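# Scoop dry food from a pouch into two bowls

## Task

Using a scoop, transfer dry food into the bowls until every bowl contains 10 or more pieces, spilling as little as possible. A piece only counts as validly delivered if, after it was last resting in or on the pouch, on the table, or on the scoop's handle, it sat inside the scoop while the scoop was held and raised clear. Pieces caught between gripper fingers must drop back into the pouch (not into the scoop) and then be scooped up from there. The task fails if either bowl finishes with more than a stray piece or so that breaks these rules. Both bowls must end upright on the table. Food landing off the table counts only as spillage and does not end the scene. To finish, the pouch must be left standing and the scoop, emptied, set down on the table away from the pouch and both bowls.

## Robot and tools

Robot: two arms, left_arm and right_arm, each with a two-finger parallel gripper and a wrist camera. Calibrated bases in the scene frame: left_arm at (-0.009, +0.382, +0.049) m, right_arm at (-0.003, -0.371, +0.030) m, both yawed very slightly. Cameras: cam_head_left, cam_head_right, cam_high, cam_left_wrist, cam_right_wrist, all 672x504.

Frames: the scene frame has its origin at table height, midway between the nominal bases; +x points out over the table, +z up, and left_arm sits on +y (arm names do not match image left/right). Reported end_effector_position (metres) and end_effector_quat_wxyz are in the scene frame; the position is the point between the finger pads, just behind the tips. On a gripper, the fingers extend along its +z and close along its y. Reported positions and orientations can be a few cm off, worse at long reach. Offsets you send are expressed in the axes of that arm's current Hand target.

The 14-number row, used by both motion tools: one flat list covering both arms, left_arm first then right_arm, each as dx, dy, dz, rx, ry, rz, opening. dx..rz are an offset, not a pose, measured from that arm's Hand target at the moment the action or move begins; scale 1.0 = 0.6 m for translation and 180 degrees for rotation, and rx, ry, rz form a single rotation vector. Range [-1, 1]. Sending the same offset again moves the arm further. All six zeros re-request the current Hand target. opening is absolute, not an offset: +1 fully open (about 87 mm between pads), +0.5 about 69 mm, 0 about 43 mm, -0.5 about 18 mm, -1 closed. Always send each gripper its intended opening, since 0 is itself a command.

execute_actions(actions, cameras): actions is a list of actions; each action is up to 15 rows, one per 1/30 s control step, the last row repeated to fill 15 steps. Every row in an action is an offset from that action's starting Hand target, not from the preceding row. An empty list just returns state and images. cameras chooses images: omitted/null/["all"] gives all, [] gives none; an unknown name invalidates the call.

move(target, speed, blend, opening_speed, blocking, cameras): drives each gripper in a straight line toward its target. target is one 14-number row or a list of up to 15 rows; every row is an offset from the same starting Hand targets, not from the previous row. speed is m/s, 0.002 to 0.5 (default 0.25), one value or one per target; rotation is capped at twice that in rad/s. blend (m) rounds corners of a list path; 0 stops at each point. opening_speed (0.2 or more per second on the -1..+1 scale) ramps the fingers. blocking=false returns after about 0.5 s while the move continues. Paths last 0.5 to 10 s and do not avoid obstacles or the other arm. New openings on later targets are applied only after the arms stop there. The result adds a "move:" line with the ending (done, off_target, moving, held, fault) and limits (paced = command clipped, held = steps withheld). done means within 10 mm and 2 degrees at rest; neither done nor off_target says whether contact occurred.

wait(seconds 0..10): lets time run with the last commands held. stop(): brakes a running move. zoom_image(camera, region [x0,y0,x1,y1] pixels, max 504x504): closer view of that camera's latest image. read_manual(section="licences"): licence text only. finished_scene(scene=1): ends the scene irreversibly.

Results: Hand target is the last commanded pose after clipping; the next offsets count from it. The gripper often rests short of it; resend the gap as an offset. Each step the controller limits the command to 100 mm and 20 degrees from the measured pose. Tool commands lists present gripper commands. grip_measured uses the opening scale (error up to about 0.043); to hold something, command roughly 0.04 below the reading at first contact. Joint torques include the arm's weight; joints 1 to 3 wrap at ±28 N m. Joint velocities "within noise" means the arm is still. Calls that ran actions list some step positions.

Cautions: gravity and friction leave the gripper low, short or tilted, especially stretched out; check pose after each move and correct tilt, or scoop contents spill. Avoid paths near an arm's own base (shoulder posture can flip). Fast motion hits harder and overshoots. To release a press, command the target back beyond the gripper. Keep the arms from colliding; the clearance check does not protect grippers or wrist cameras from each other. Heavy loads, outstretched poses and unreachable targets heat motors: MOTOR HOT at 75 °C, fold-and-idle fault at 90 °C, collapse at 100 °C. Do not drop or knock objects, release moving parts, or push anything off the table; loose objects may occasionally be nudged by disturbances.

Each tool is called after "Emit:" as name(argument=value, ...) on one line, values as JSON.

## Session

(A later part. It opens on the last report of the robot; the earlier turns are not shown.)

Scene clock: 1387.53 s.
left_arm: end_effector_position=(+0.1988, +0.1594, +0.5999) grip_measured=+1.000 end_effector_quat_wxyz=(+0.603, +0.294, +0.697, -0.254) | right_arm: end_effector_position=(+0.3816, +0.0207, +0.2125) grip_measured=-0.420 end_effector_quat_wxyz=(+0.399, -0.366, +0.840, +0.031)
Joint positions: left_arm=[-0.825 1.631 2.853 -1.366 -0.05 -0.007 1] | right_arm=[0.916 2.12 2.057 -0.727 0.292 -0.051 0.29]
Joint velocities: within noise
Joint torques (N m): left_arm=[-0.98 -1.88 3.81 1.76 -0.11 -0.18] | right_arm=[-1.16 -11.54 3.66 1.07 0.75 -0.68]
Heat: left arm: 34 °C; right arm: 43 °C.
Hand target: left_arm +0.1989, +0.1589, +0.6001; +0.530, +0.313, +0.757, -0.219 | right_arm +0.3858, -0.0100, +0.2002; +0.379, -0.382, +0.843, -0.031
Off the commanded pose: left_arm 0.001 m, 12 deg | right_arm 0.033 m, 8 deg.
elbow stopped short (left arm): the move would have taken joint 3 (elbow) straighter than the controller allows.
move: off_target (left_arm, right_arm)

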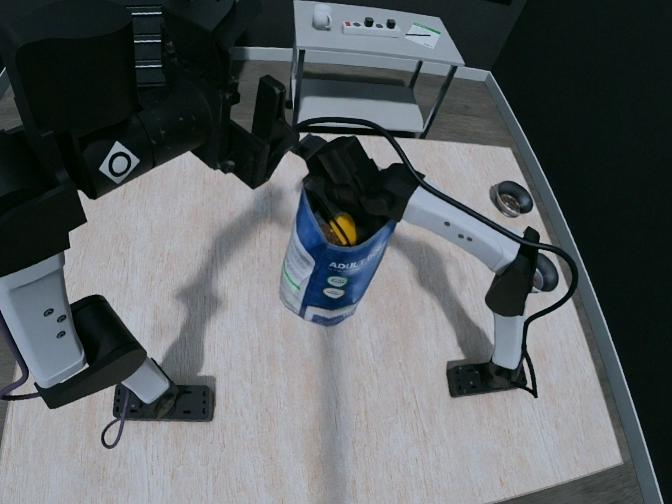

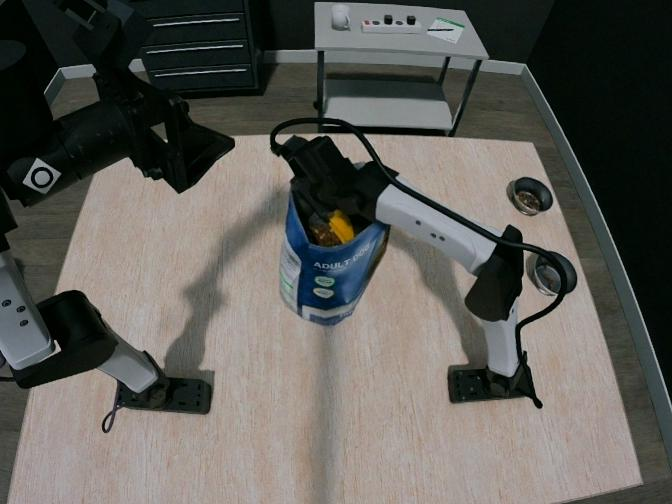

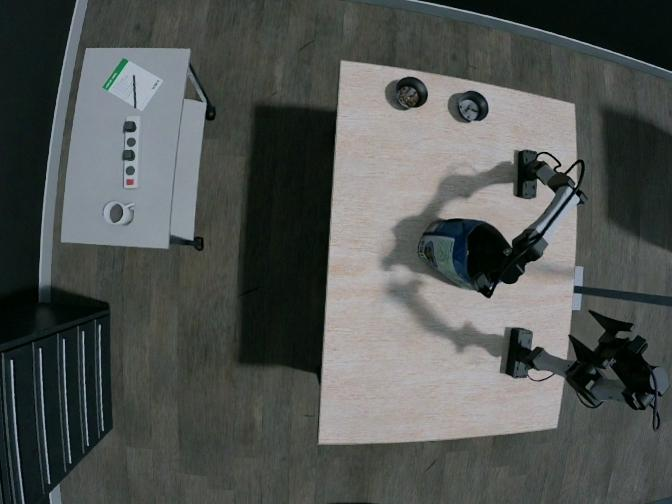

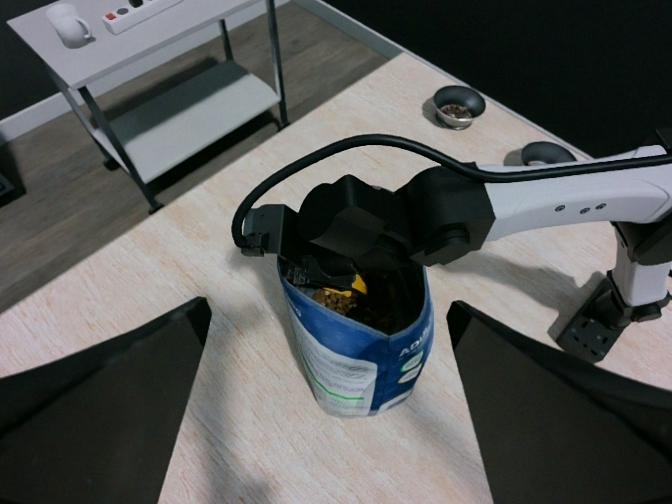

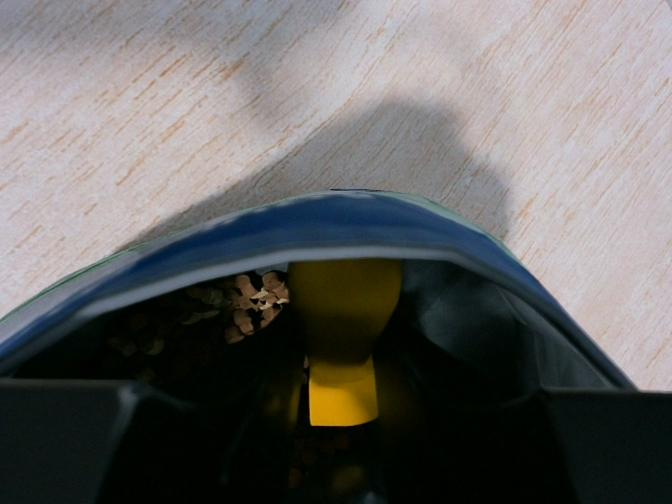

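Emit:
move(target=[[0,0,0,0,0,0,1,-0.0592,0.0243,-0.0423,0,0,0,-1],[0,0,0,0,0,0,1,-0.0093,0.0713,0.0212,0,0,0,-1],[0,0,0,0,0,0,1,-0.018,0.119,0.01,-0.1277,0,0.1072,-1],[0,0,0,0,0,0,1,-0.0435,0.1187,-0.0193,-0.2341,0,0.1965,-1],[0,0,0,0,0,0,1,-0.1382,0.0545,-0.165,-0.2766,0,0.2322,-1]], speed=[0.12,0.1,0.08,0.08,0.12], blend=0.005)

Emit:
zoom_image(camera="cam_head_left", region=[270, 130, 430, 270])

Emit:
zoom_image(camera="cam_left_wrist", region=[270, 170, 450, 430])

Scene clock: 1416.03 s.
left_arm: end_effector_position=(+0.1988, +0.1594, +0.5999) grip_measured=+1.000 end_effector_quat_wxyz=(+0.603, +0.294, +0.697, -0.254) | right_arm: end_effector_position=(+0.3360, +0.0424, +0.2995) grip_measured=-0.423 end_effector_quat_wxyz=(+0.176, -0.187, +0.862, +0.438)
Joint positions: left_arm=[-0.825 1.631 2.853 -1.366 -0.05 -0.007 1] | right_arm=[0.694 2.124 2.281 -0.888 -0.591 0.511 0.288]
Joint velocities: within noise
Joint torques (N m): left_arm=[-0.98 -1.87 3.82 1.76 -0.11 -0.17] | right_arm=[-0.14 -10 8.8 1.57 -0.38 0.09]
Heat: left arm: 34 °C; right arm: 44 °C.
Hand target: left_arm +0.1989, +0.1589, +0.6001; +0.530, +0.313, +0.757, -0.219 | right_arm +0.3350, +0.0448, +0.3104; +0.173, -0.187, +0.855, +0.451
Off the commanded pose: left_arm 0.001 m, 12 deg | right_arm 0.011 m, 2 deg.
elbow stopped short (left arm): the move would have taken joint 3 (elbow) straighter than the controller allows.
move: off_target (left_arm, right_arm)

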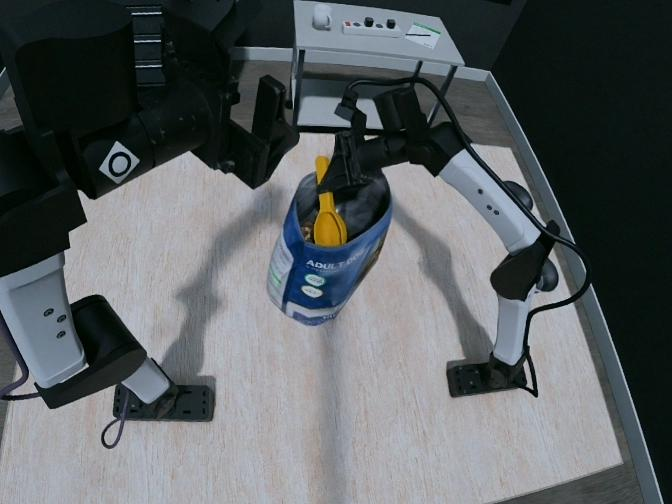

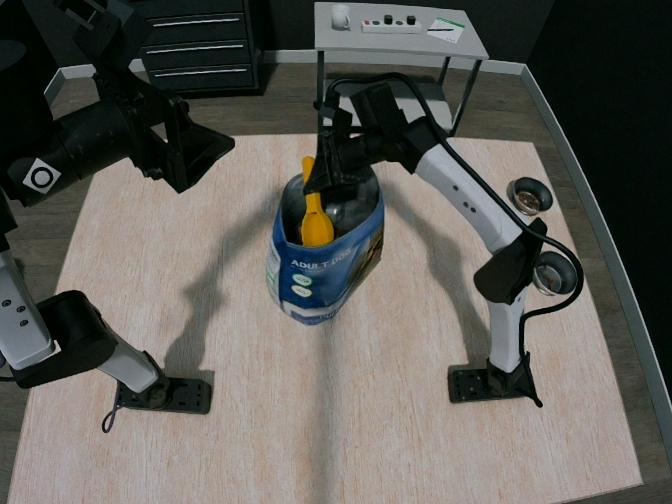

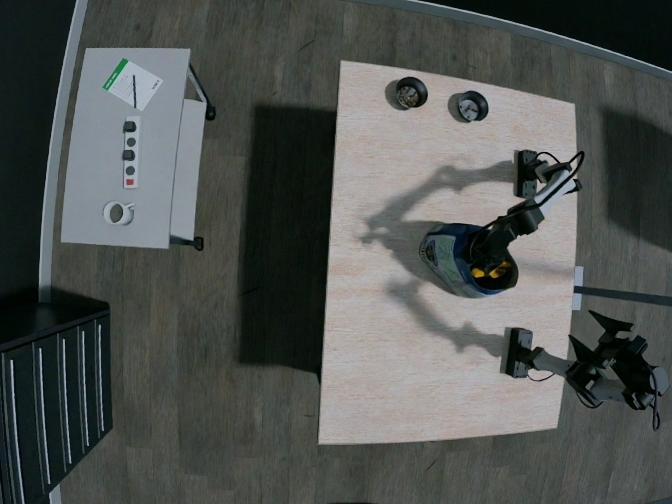

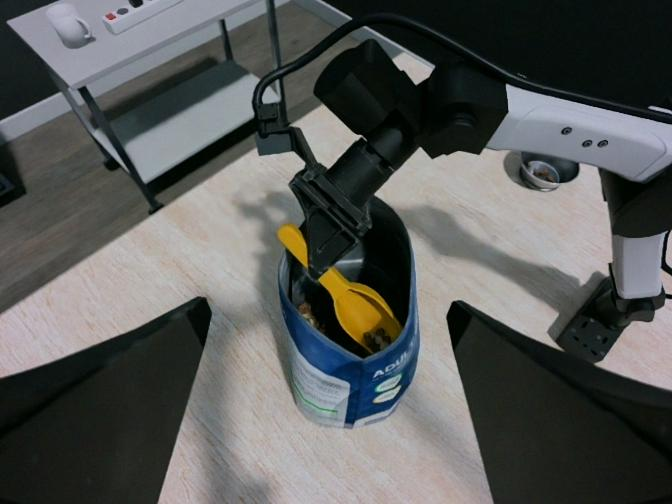

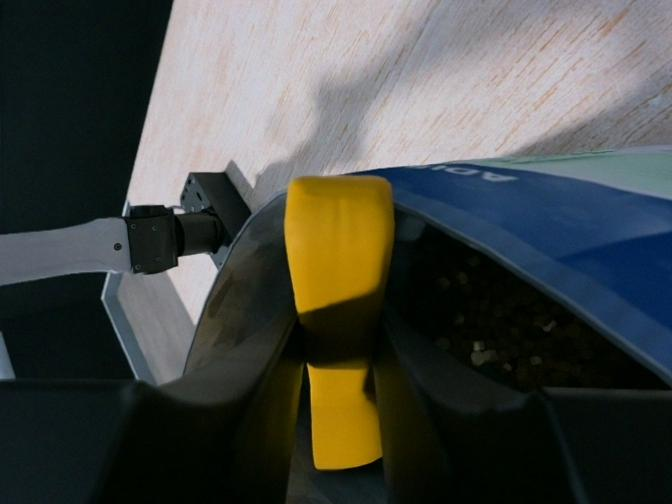

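Scaled by 3.150.

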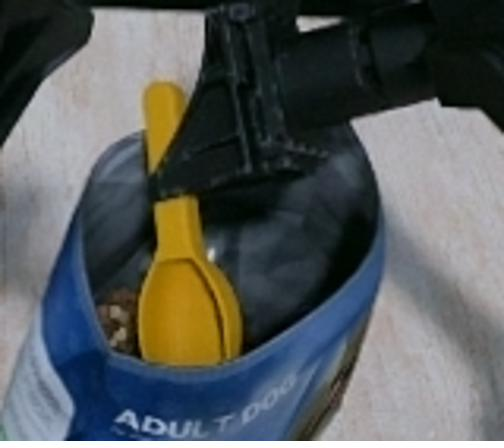

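Scaled by 1.938.

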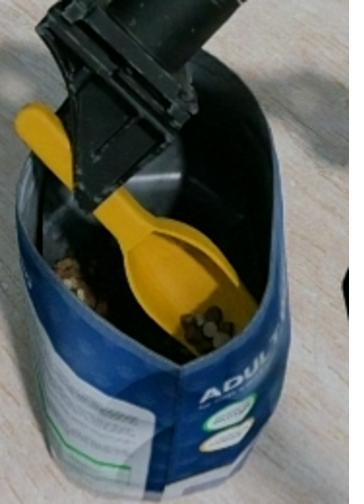

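Emit:
move(target=[[0,0,0,0,0,0,1,-0.045,0.027,-0.0497,-0.0765,-0.02,0.0645,-1]], speed=0.12)

Emit:
zoom_image(camera="cam_left_wrist", region=[270, 170, 450, 430])

Scene clock: 1431.30 s.
left_arm: end_effector_position=(+0.1988, +0.1594, +0.5999) grip_measured=+1.000 end_effector_quat_wxyz=(+0.603, +0.294, +0.697, -0.254) | right_arm: end_effector_position=(+0.3588, +0.0368, +0.3166) grip_measured=-0.423 end_effector_quat_wxyz=(+0.117, -0.092, +0.823, +0.548)
Joint positions: left_arm=[-0.825 1.631 2.853 -1.366 -0.05 -0.007 1] | right_arm=[0.595 2.087 2.09 -0.575 -0.815 0.811 0.288]
Joint velocities: within noise
Joint torques (N m): left_arm=[-0.98 -1.87 3.82 1.75 -0.11 -0.17] | right_arm=[0.05 -15.61 5.76 1.9 -0.46 0.14]
Heat: left arm: 34 °C; right arm: 45 °C.
Hand target: left_arm +0.1989, +0.1589, +0.6001; +0.530, +0.313, +0.757, -0.219 | right_arm +0.3470, +0.0328, +0.3503; +0.130, -0.104, +0.804, +0.571
Off the commanded pose: left_arm 0.001 m, 12 deg | right_arm 0.036 m, 4 deg.
elbow stopped short (left arm): the move would have taken joint 3 (elbow) straighter than the controller allows.
move: off_target (left_arm, right_arm)

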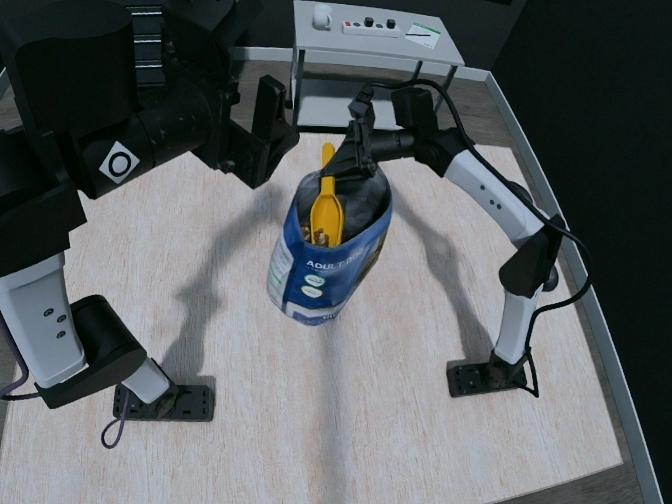

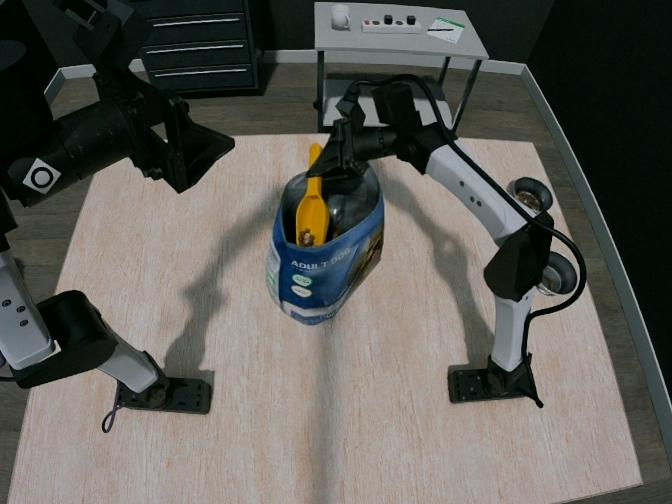

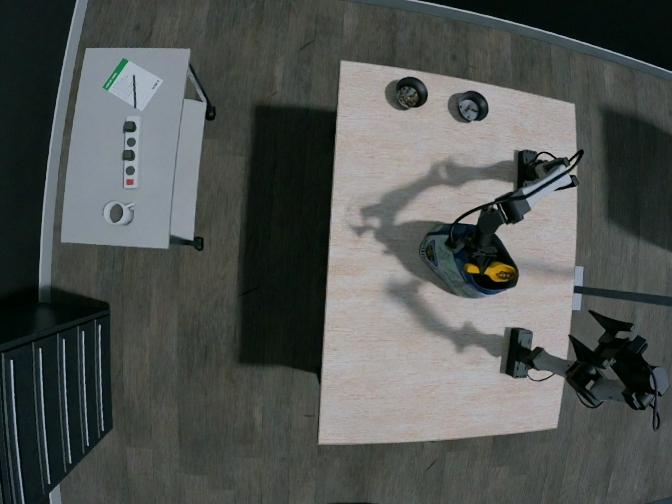

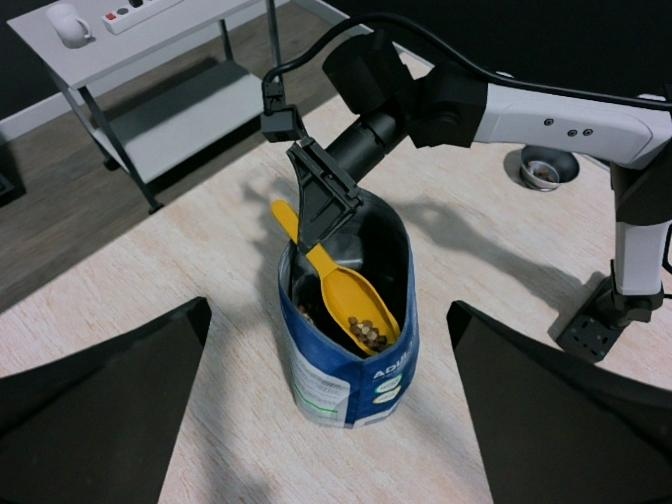

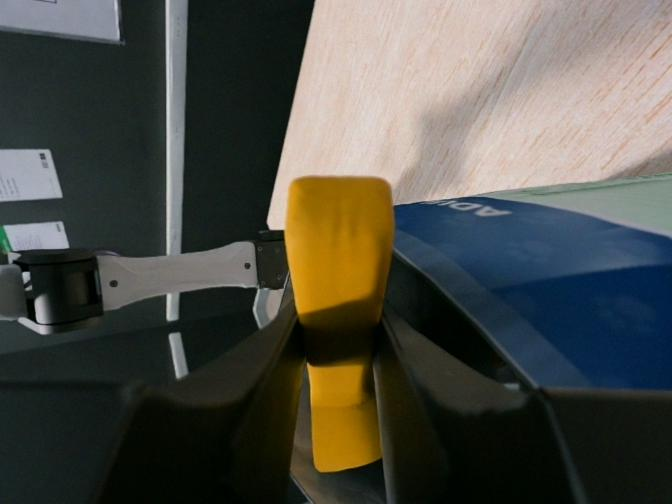

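Scaled by 1.938.

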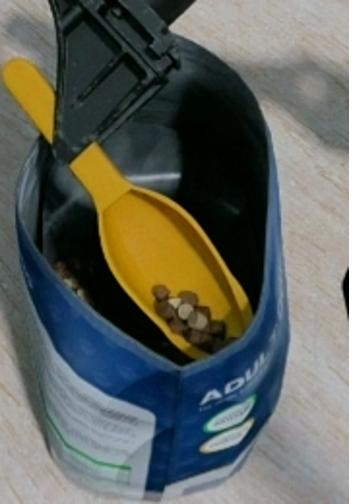

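Emit:
move(target=[[0,0,0,0,0,0,1,-0.0317,0.0667,-0.043,-0.048,-0.0311,0.0576,-1],[0,0,0,0,0,0,1,-0.0588,0.1232,-0.0932,-0.0961,-0.0622,0.1152,-1],[0,0,0,0,0,0,1,-0.1392,0.0578,-0.275,-0.0961,-0.0622,0.1152,-1]], speed=0.1, blend=0.01)

Emit:
zoom_image(camera="cam_left_wrist", region=[270, 90, 470, 330])

Scene clock: 1449.63 s.
left_arm: end_effector_position=(+0.1988, +0.1594, +0.5999) grip_measured=+1.000 end_effector_quat_wxyz=(+0.603, +0.294, +0.697, -0.254) | right_arm: end_effector_position=(+0.4074, -0.1102, +0.4428) grip_measured=-0.423 end_effector_quat_wxyz=(+0.081, +0.096, +0.704, +0.699)
Joint positions: left_arm=[-0.825 1.631 2.853 -1.366 -0.05 -0.007 1] | right_arm=[0.221 1.851 1.802 0.027 -1.123 1.571 0.289]
Joint velocities: within noise
Joint torques (N m): left_arm=[-0.96 -1.88 3.79 1.76 -0.11 -0.18] | right_arm=[0.2 -9.72 9.06 1.73 -0.17 0.08]
Heat: left arm: 34 °C; right arm: 49 °C.
Hand target: left_arm +0.1989, +0.1589, +0.6001; +0.530, +0.313, +0.757, -0.219 | right_arm +0.4000, -0.1102, +0.4604; +0.086, +0.078, +0.699, +0.706
Off the commanded pose: left_arm 0.001 m, 12 deg | right_arm 0.019 m, 2 deg.
elbow stopped short (left arm): the move would have taken joint 3 (elbow) straighter than the controller allows.
move: off_target (left_arm, right_arm)

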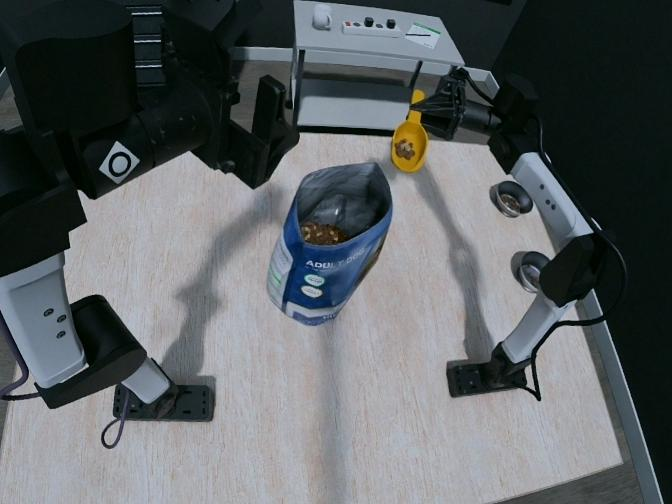

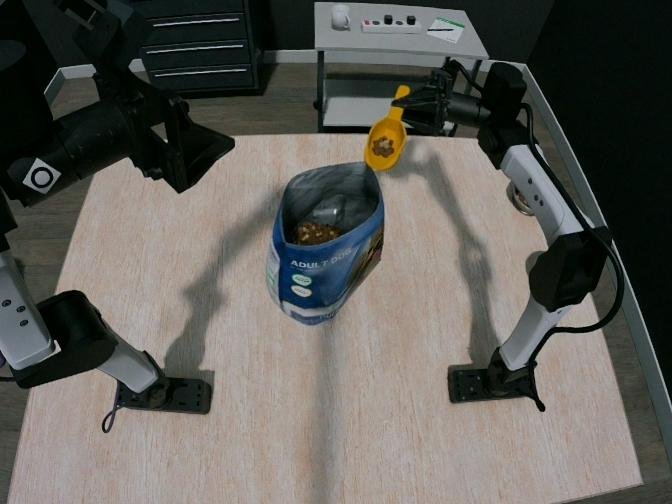

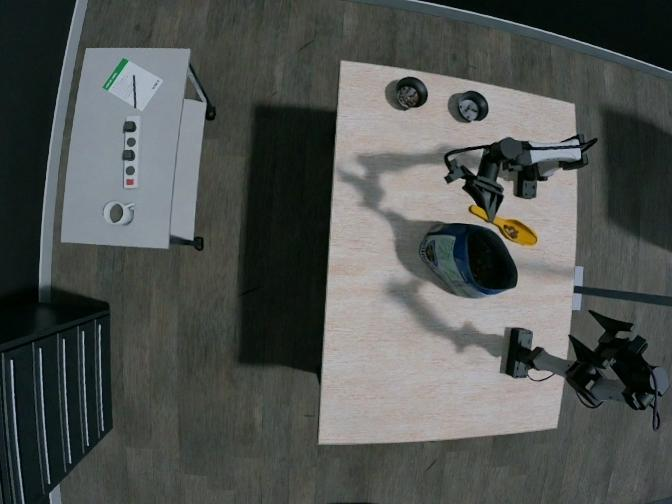

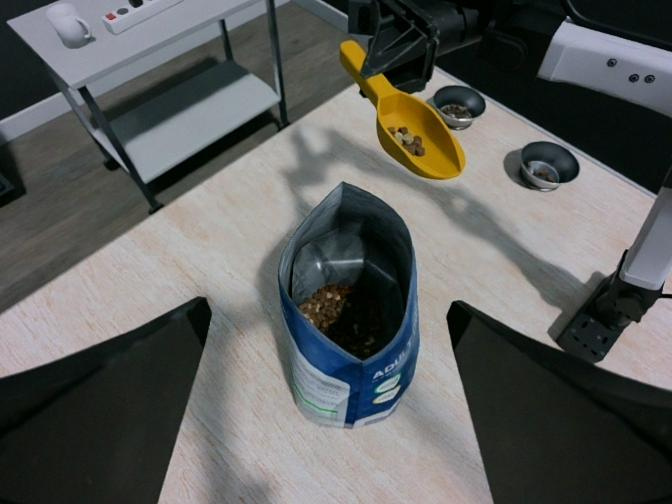

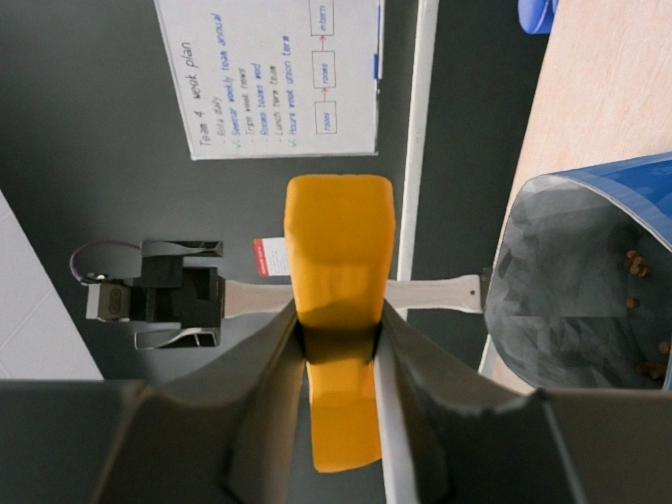

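Scaled by 2.100.

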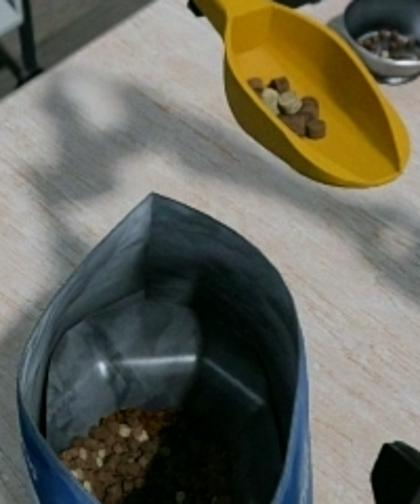

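Emit:
move(target=[[0,0,0,0,0,0,1,-0.1412,-0.0333,-0.4633,0,-0.278,0,-1],[0,0,0,0,0,0,1,0.021,-0.1667,-0.9453,0,-0.472,0,-1]], speed=0.25, blend=0.05)

Emit:
zoom_image(camera="cam_left_wrist", region=[400, 20, 672, 224])

Scene clock: 1461.97 s.
left_arm: end_effector_position=(+0.1988, +0.1594, +0.5999) grip_measured=+1.000 end_effector_quat_wxyz=(+0.603, +0.294, +0.697, -0.254) | right_arm: end_effector_position=(+0.2584, -0.6612, +0.3523) grip_measured=-0.423 end_effector_quat_wxyz=(+0.536, +0.542, +0.454, +0.462)
Joint positions: left_arm=[-0.825 1.631 2.853 -1.366 -0.05 -0.007 1] | right_arm=[-1.284 1.469 1.01 0.46 -1.147 1.585 0.289]
Joint velocities: within noise
Joint torques (N m): left_arm=[-0.98 -1.85 3.81 1.76 -0.11 -0.17] | right_arm=[0.23 -5.74 5.75 1.9 -0.16 0.08]
Heat: left arm: 34 °C; right arm: 47 °C.
Hand target: left_arm +0.1989, +0.1589, +0.6001; +0.530, +0.313, +0.757, -0.219 | right_arm +0.2585, -0.6582, +0.3535; +0.535, +0.535, +0.458, +0.468
Off the commanded pose: left_arm 0.001 m, 12 deg | right_arm 0.003 m, 1 deg.
elbow stopped short (left arm): the move would have taken joint 3 (elbow) straighter than the controller allows.
move: off_target (left_arm)

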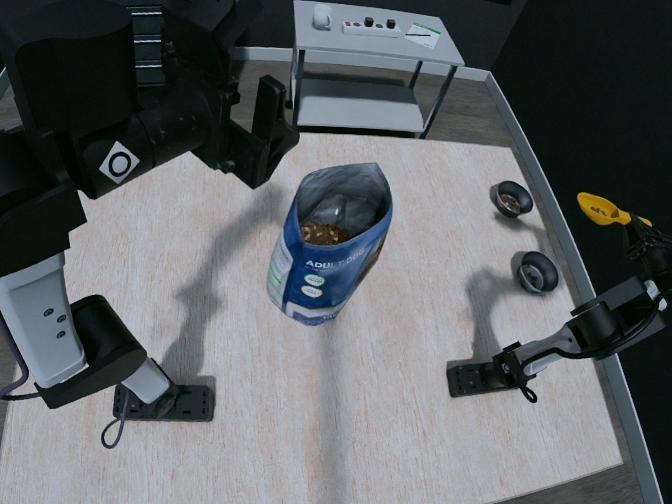

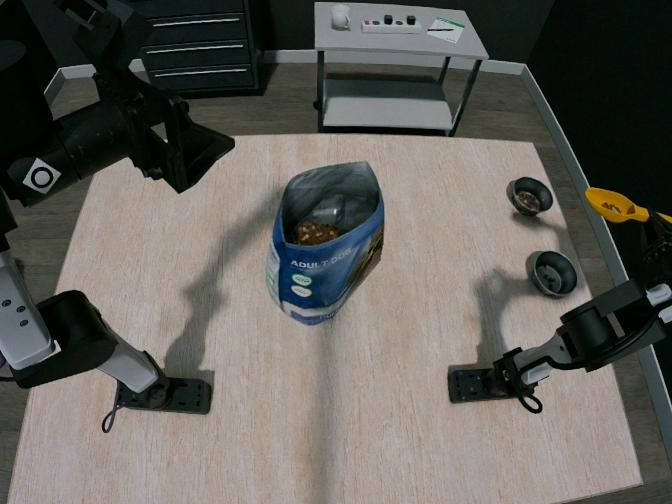

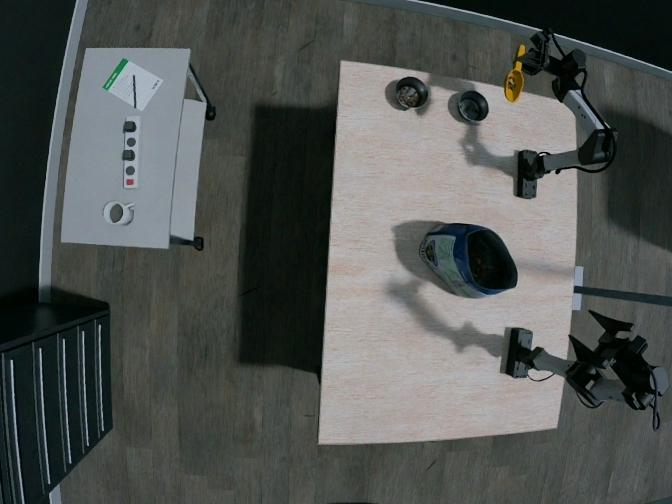

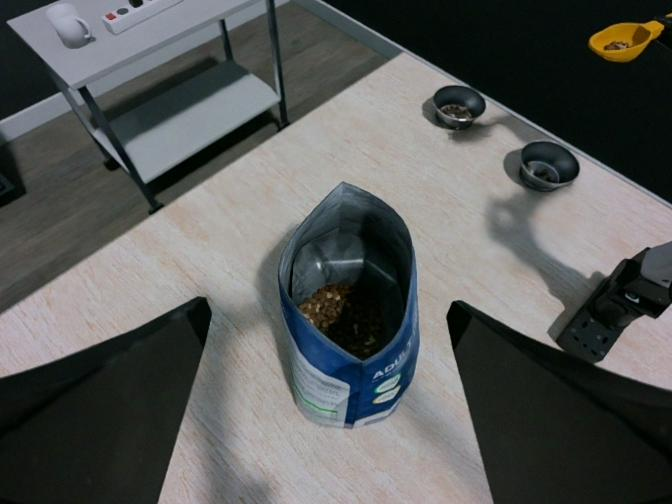

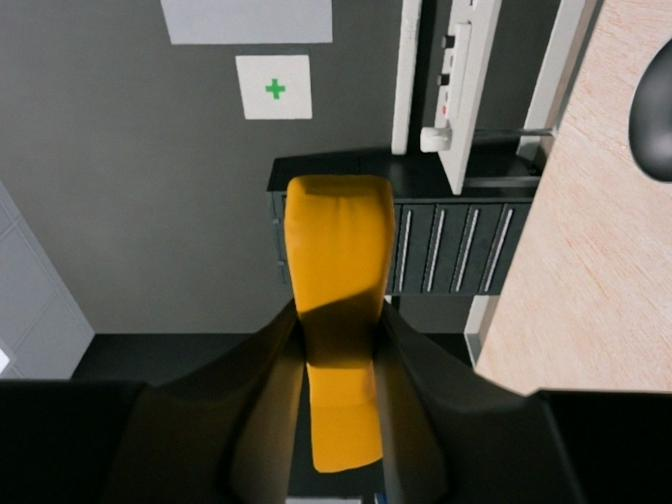

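Scaled by 1.853.

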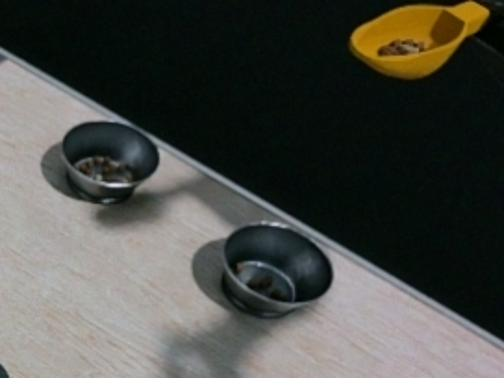

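Emit:
move(target=[[0,0,0,0,0,0,1,-0.2165,-0.1667,-0.0462,0,-0.067,0,-1],[0,0,0,0,0,0,1,-0.192,-0.2225,-0.0395,0.0194,-0.0656,-0.1378,-1]], speed=[0.15,0.1], blend=0.02)

Emit:
zoom_image(camera="cam_left_wrist", region=[400, 20, 672, 224])

Emit:
zoom_image(camera="cam_high", region=[380, 20, 620, 200])

Scene clock: 1473.93 s.
left_arm: end_effector_position=(+0.1988, +0.1594, +0.5999) grip_measured=+1.000 end_effector_quat_wxyz=(+0.603, +0.294, +0.697, -0.254) | right_arm: end_effector_position=(+0.2184, -0.7673, +0.2105) grip_measured=-0.423 end_effector_quat_wxyz=(+0.637, +0.498, +0.515, +0.287)
Joint positions: left_arm=[-0.825 1.631 2.853 -1.366 -0.05 -0.007 1] | right_arm=[-1.431 1.901 0.979 0.864 -1.109 1.141 0.288]
Joint velocities: within noise
Joint torques (N m): left_arm=[-0.98 -1.87 3.81 1.76 -0.11 -0.18] | right_arm=[0.53 -9.96 4.77 1.94 0.11 -0.2]
Heat: left arm: 34 °C; right arm: 44 °C.
Hand target: left_arm +0.1989, +0.1589, +0.6001; +0.530, +0.313, +0.757, -0.219 | right_arm +0.2198, -0.7676, +0.2185; +0.650, +0.485, +0.518, +0.271
Off the commanded pose: left_arm 0.001 m, 12 deg | right_arm 0.008 m, 3 deg.
elbow stopped short (left arm): the move would have taken joint 3 (elbow) straighter than the controller allows.
move: off_target (left_arm, right_arm)

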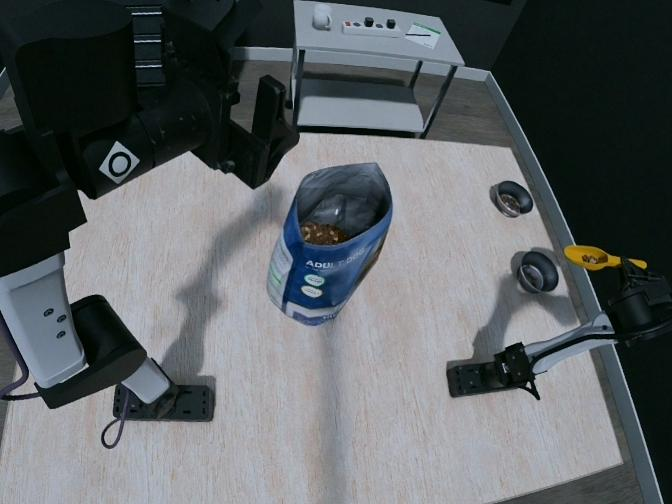

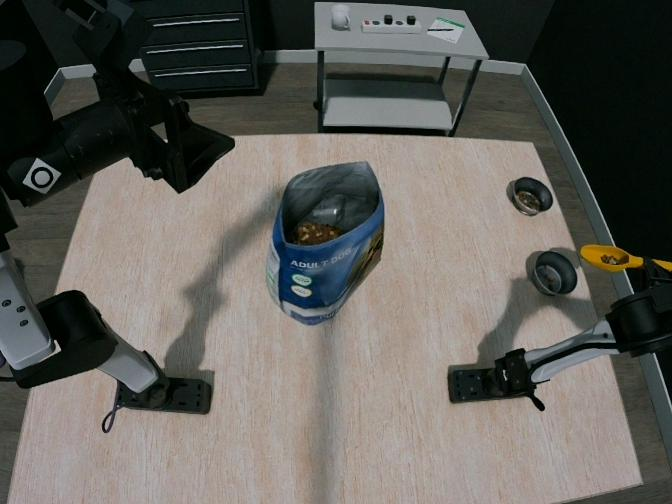

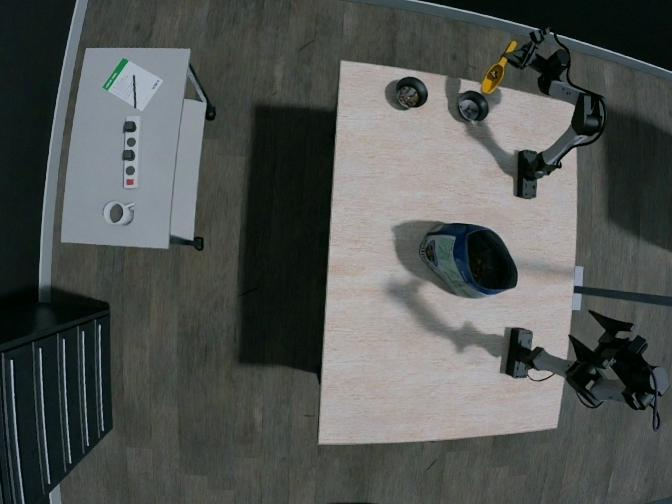

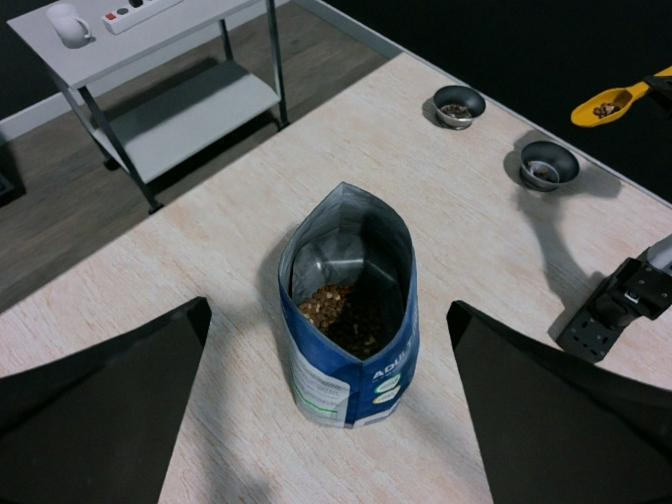

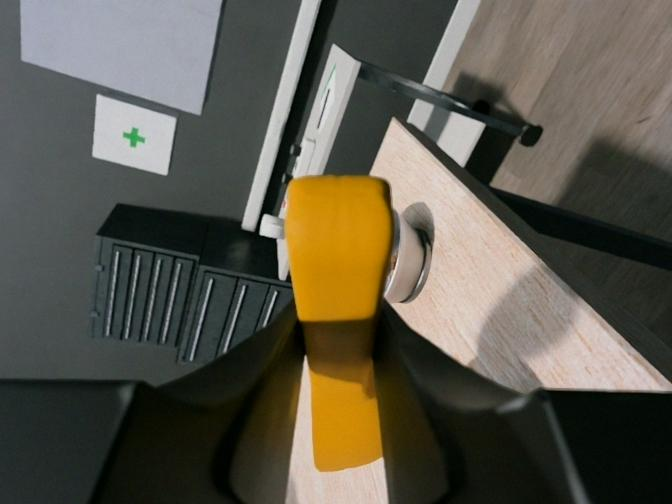

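Scaled by 1.853.

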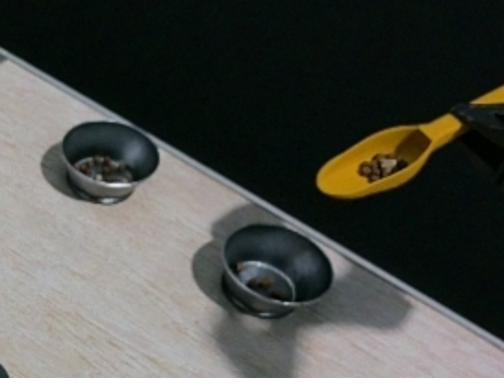

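Scaled by 2.100.

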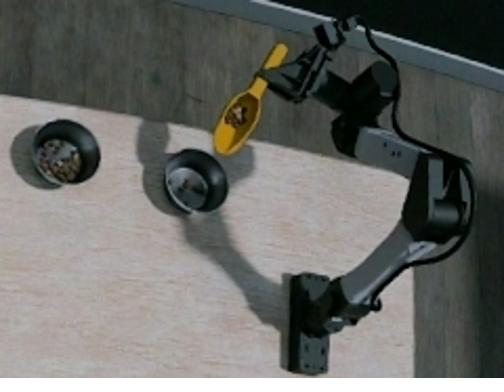

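Emit:
move(target=[0,0,0,0,0,0,1,0.0222,0.0101,0.0176,0,0,0,-1], speed=0.05, cameras=["cam_high","cam_left_wrist","cam_right_wrist"])

Emit:
zoom_image(camera="cam_high", region=[380, 20, 620, 200])

Emit:
zoom_image(camera="cam_left_wrist", region=[0, 0, 504, 504])

Scene clock: 1502.17 s.
left_arm: end_effector_position=(+0.1988, +0.1594, +0.5999) grip_measured=+1.000 end_effector_quat_wxyz=(+0.603, +0.294, +0.697, -0.254) | right_arm: end_effector_position=(+0.2348, -0.7578, +0.2001) grip_measured=-0.423 end_effector_quat_wxyz=(+0.629, +0.505, +0.514, +0.292)
Joint positions: left_arm=[-0.825 1.631 2.853 -1.366 -0.05 -0.007 1] | right_arm=[-1.384 1.901 0.943 0.877 -1.065 1.14 0.288]
Joint velocities: within noise
Joint torques (N m): left_arm=[-0.96 -1.87 3.78 1.76 -0.11 -0.18] | right_arm=[0.21 -12.03 4.72 1.99 0.14 -0.17]
Heat: left arm: 34 °C; right arm: 43 °C.
Hand target: left_arm +0.1989, +0.1589, +0.6001; +0.530, +0.313, +0.757, -0.219 | right_arm +0.2348, -0.7576, +0.2185; +0.650, +0.485, +0.518, +0.271
Off the commanded pose: left_arm 0.001 m, 12 deg | right_arm 0.018 m, 4 deg.
elbow stopped short (left arm): the move would have taken joint 3 (elbow) straighter than the controller allows.
move: off_target (left_arm, right_arm)
Images, in order (width x height): cam_high 672x504, cam_left_wrist 672x504, cam_right_wrist 672x504.

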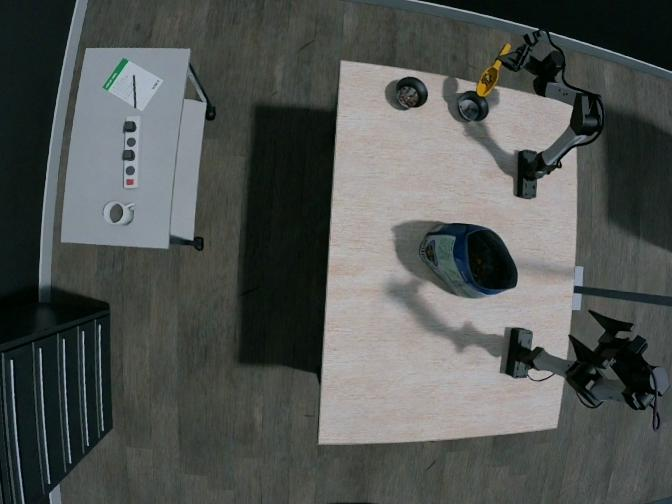

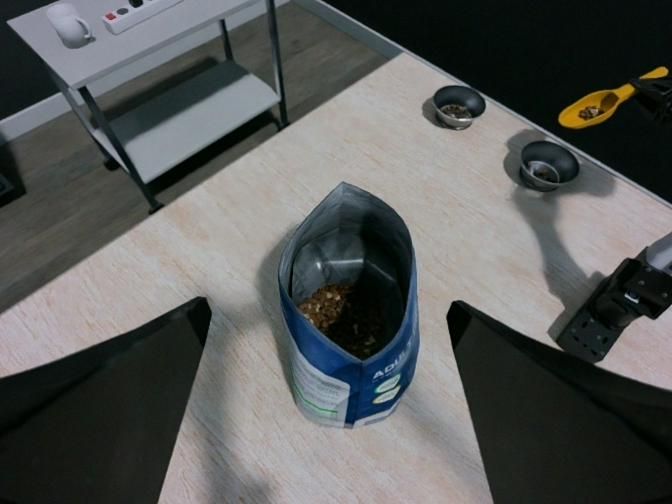

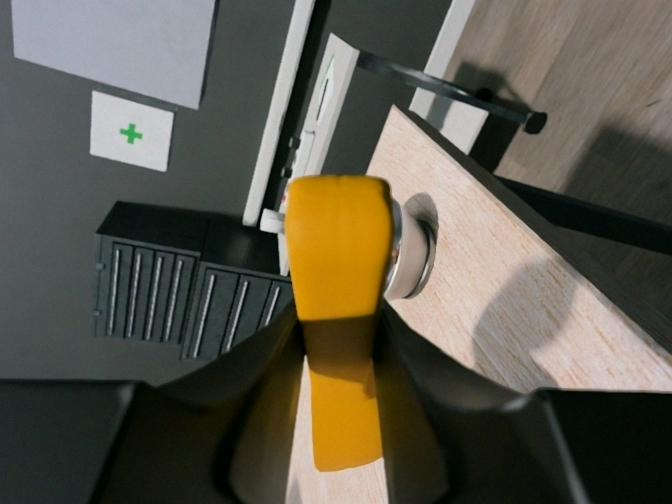

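Scaled by 2.100.

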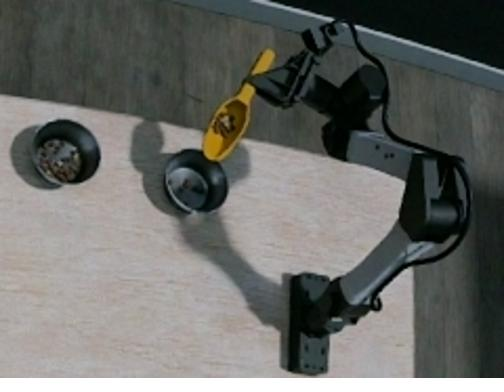

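Scaled by 1.000.

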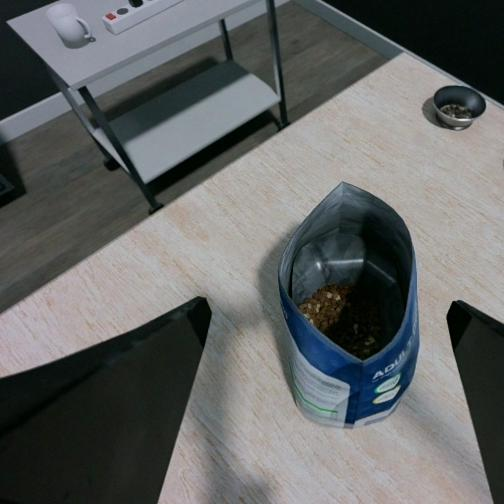

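Emit:
move(target=[0,0,0,0,0,0,1,0.0419,0.0435,-0.0101,0.0039,0,-0.111,-1], speed=0.15, cameras=["cam_high","cam_left_wrist","cam_right_wrist"])

Emit:
zoom_image(camera="cam_high", region=[380, 20, 620, 200])

Emit:
zoom_image(camera="cam_left_wrist", region=[420, 30, 672, 219])

Scene clock: 1513.17 s.
left_arm: end_effector_position=(+0.1988, +0.1594, +0.5999) grip_measured=+1.000 end_effector_quat_wxyz=(+0.603, +0.294, +0.697, -0.254) | right_arm: end_effector_position=(+0.2407, -0.7254, +0.2189) grip_measured=-0.423 end_effector_quat_wxyz=(+0.673, +0.406, +0.596, +0.169)
Joint positions: left_arm=[-0.825 1.631 2.853 -1.366 -0.05 -0.007 1] | right_arm=[-1.336 1.691 0.828 0.79 -1.007 0.783 0.288]
Joint velocities: within noise
Joint torques (N m): left_arm=[-0.99 -1.88 3.79 1.76 -0.11 -0.18] | right_arm=[0.53 -10.18 4.98 1.8 0.14 -0.17]
Heat: left arm: 34 °C; right arm: 44 °C.
Hand target: left_arm +0.1989, +0.1589, +0.6001; +0.530, +0.313, +0.757, -0.219 | right_arm +0.2411, -0.7240, +0.2320; +0.684, +0.392, +0.596, +0.151
Off the commanded pose: left_arm 0.001 m, 12 deg | right_arm 0.013 m, 3 deg.
elbow stopped short (left arm): the move would have taken joint 3 (elbow) straighter than the controller allows.
move: off_target (left_arm, right_arm)
Images, in order (width x height): cam_high 672x504, cam_left_wrist 672x504, cam_right_wrist 672x504.

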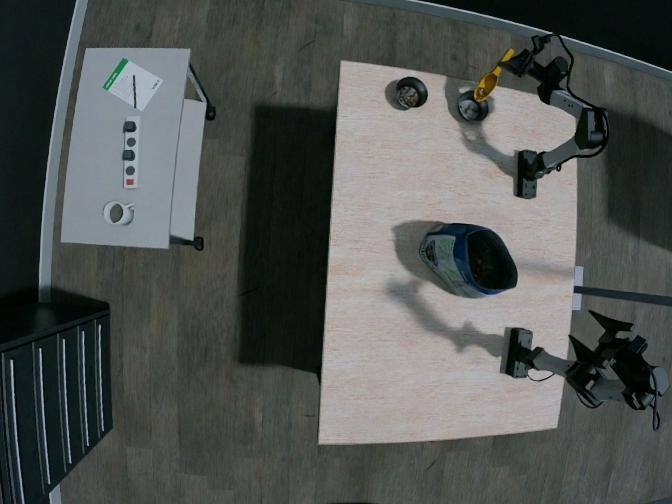

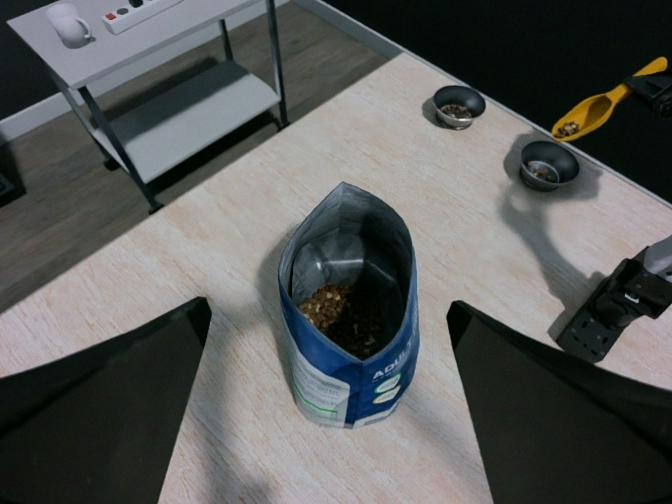

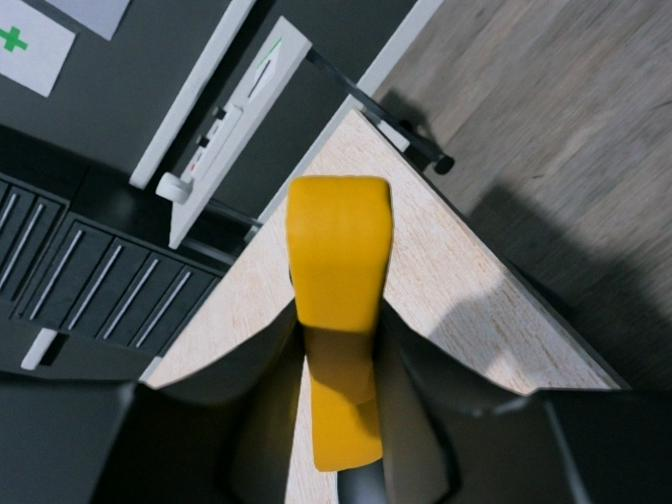

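Scaled by 2.100.

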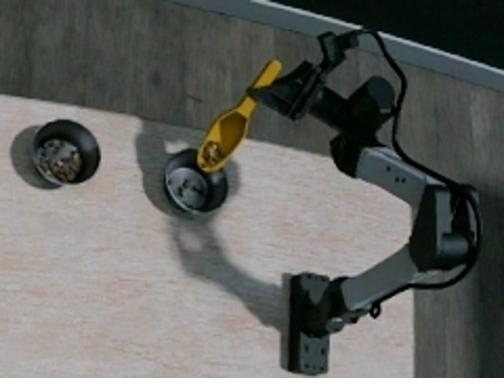

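Scaled by 2.000.

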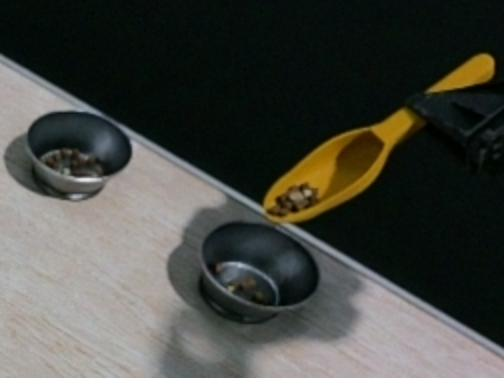

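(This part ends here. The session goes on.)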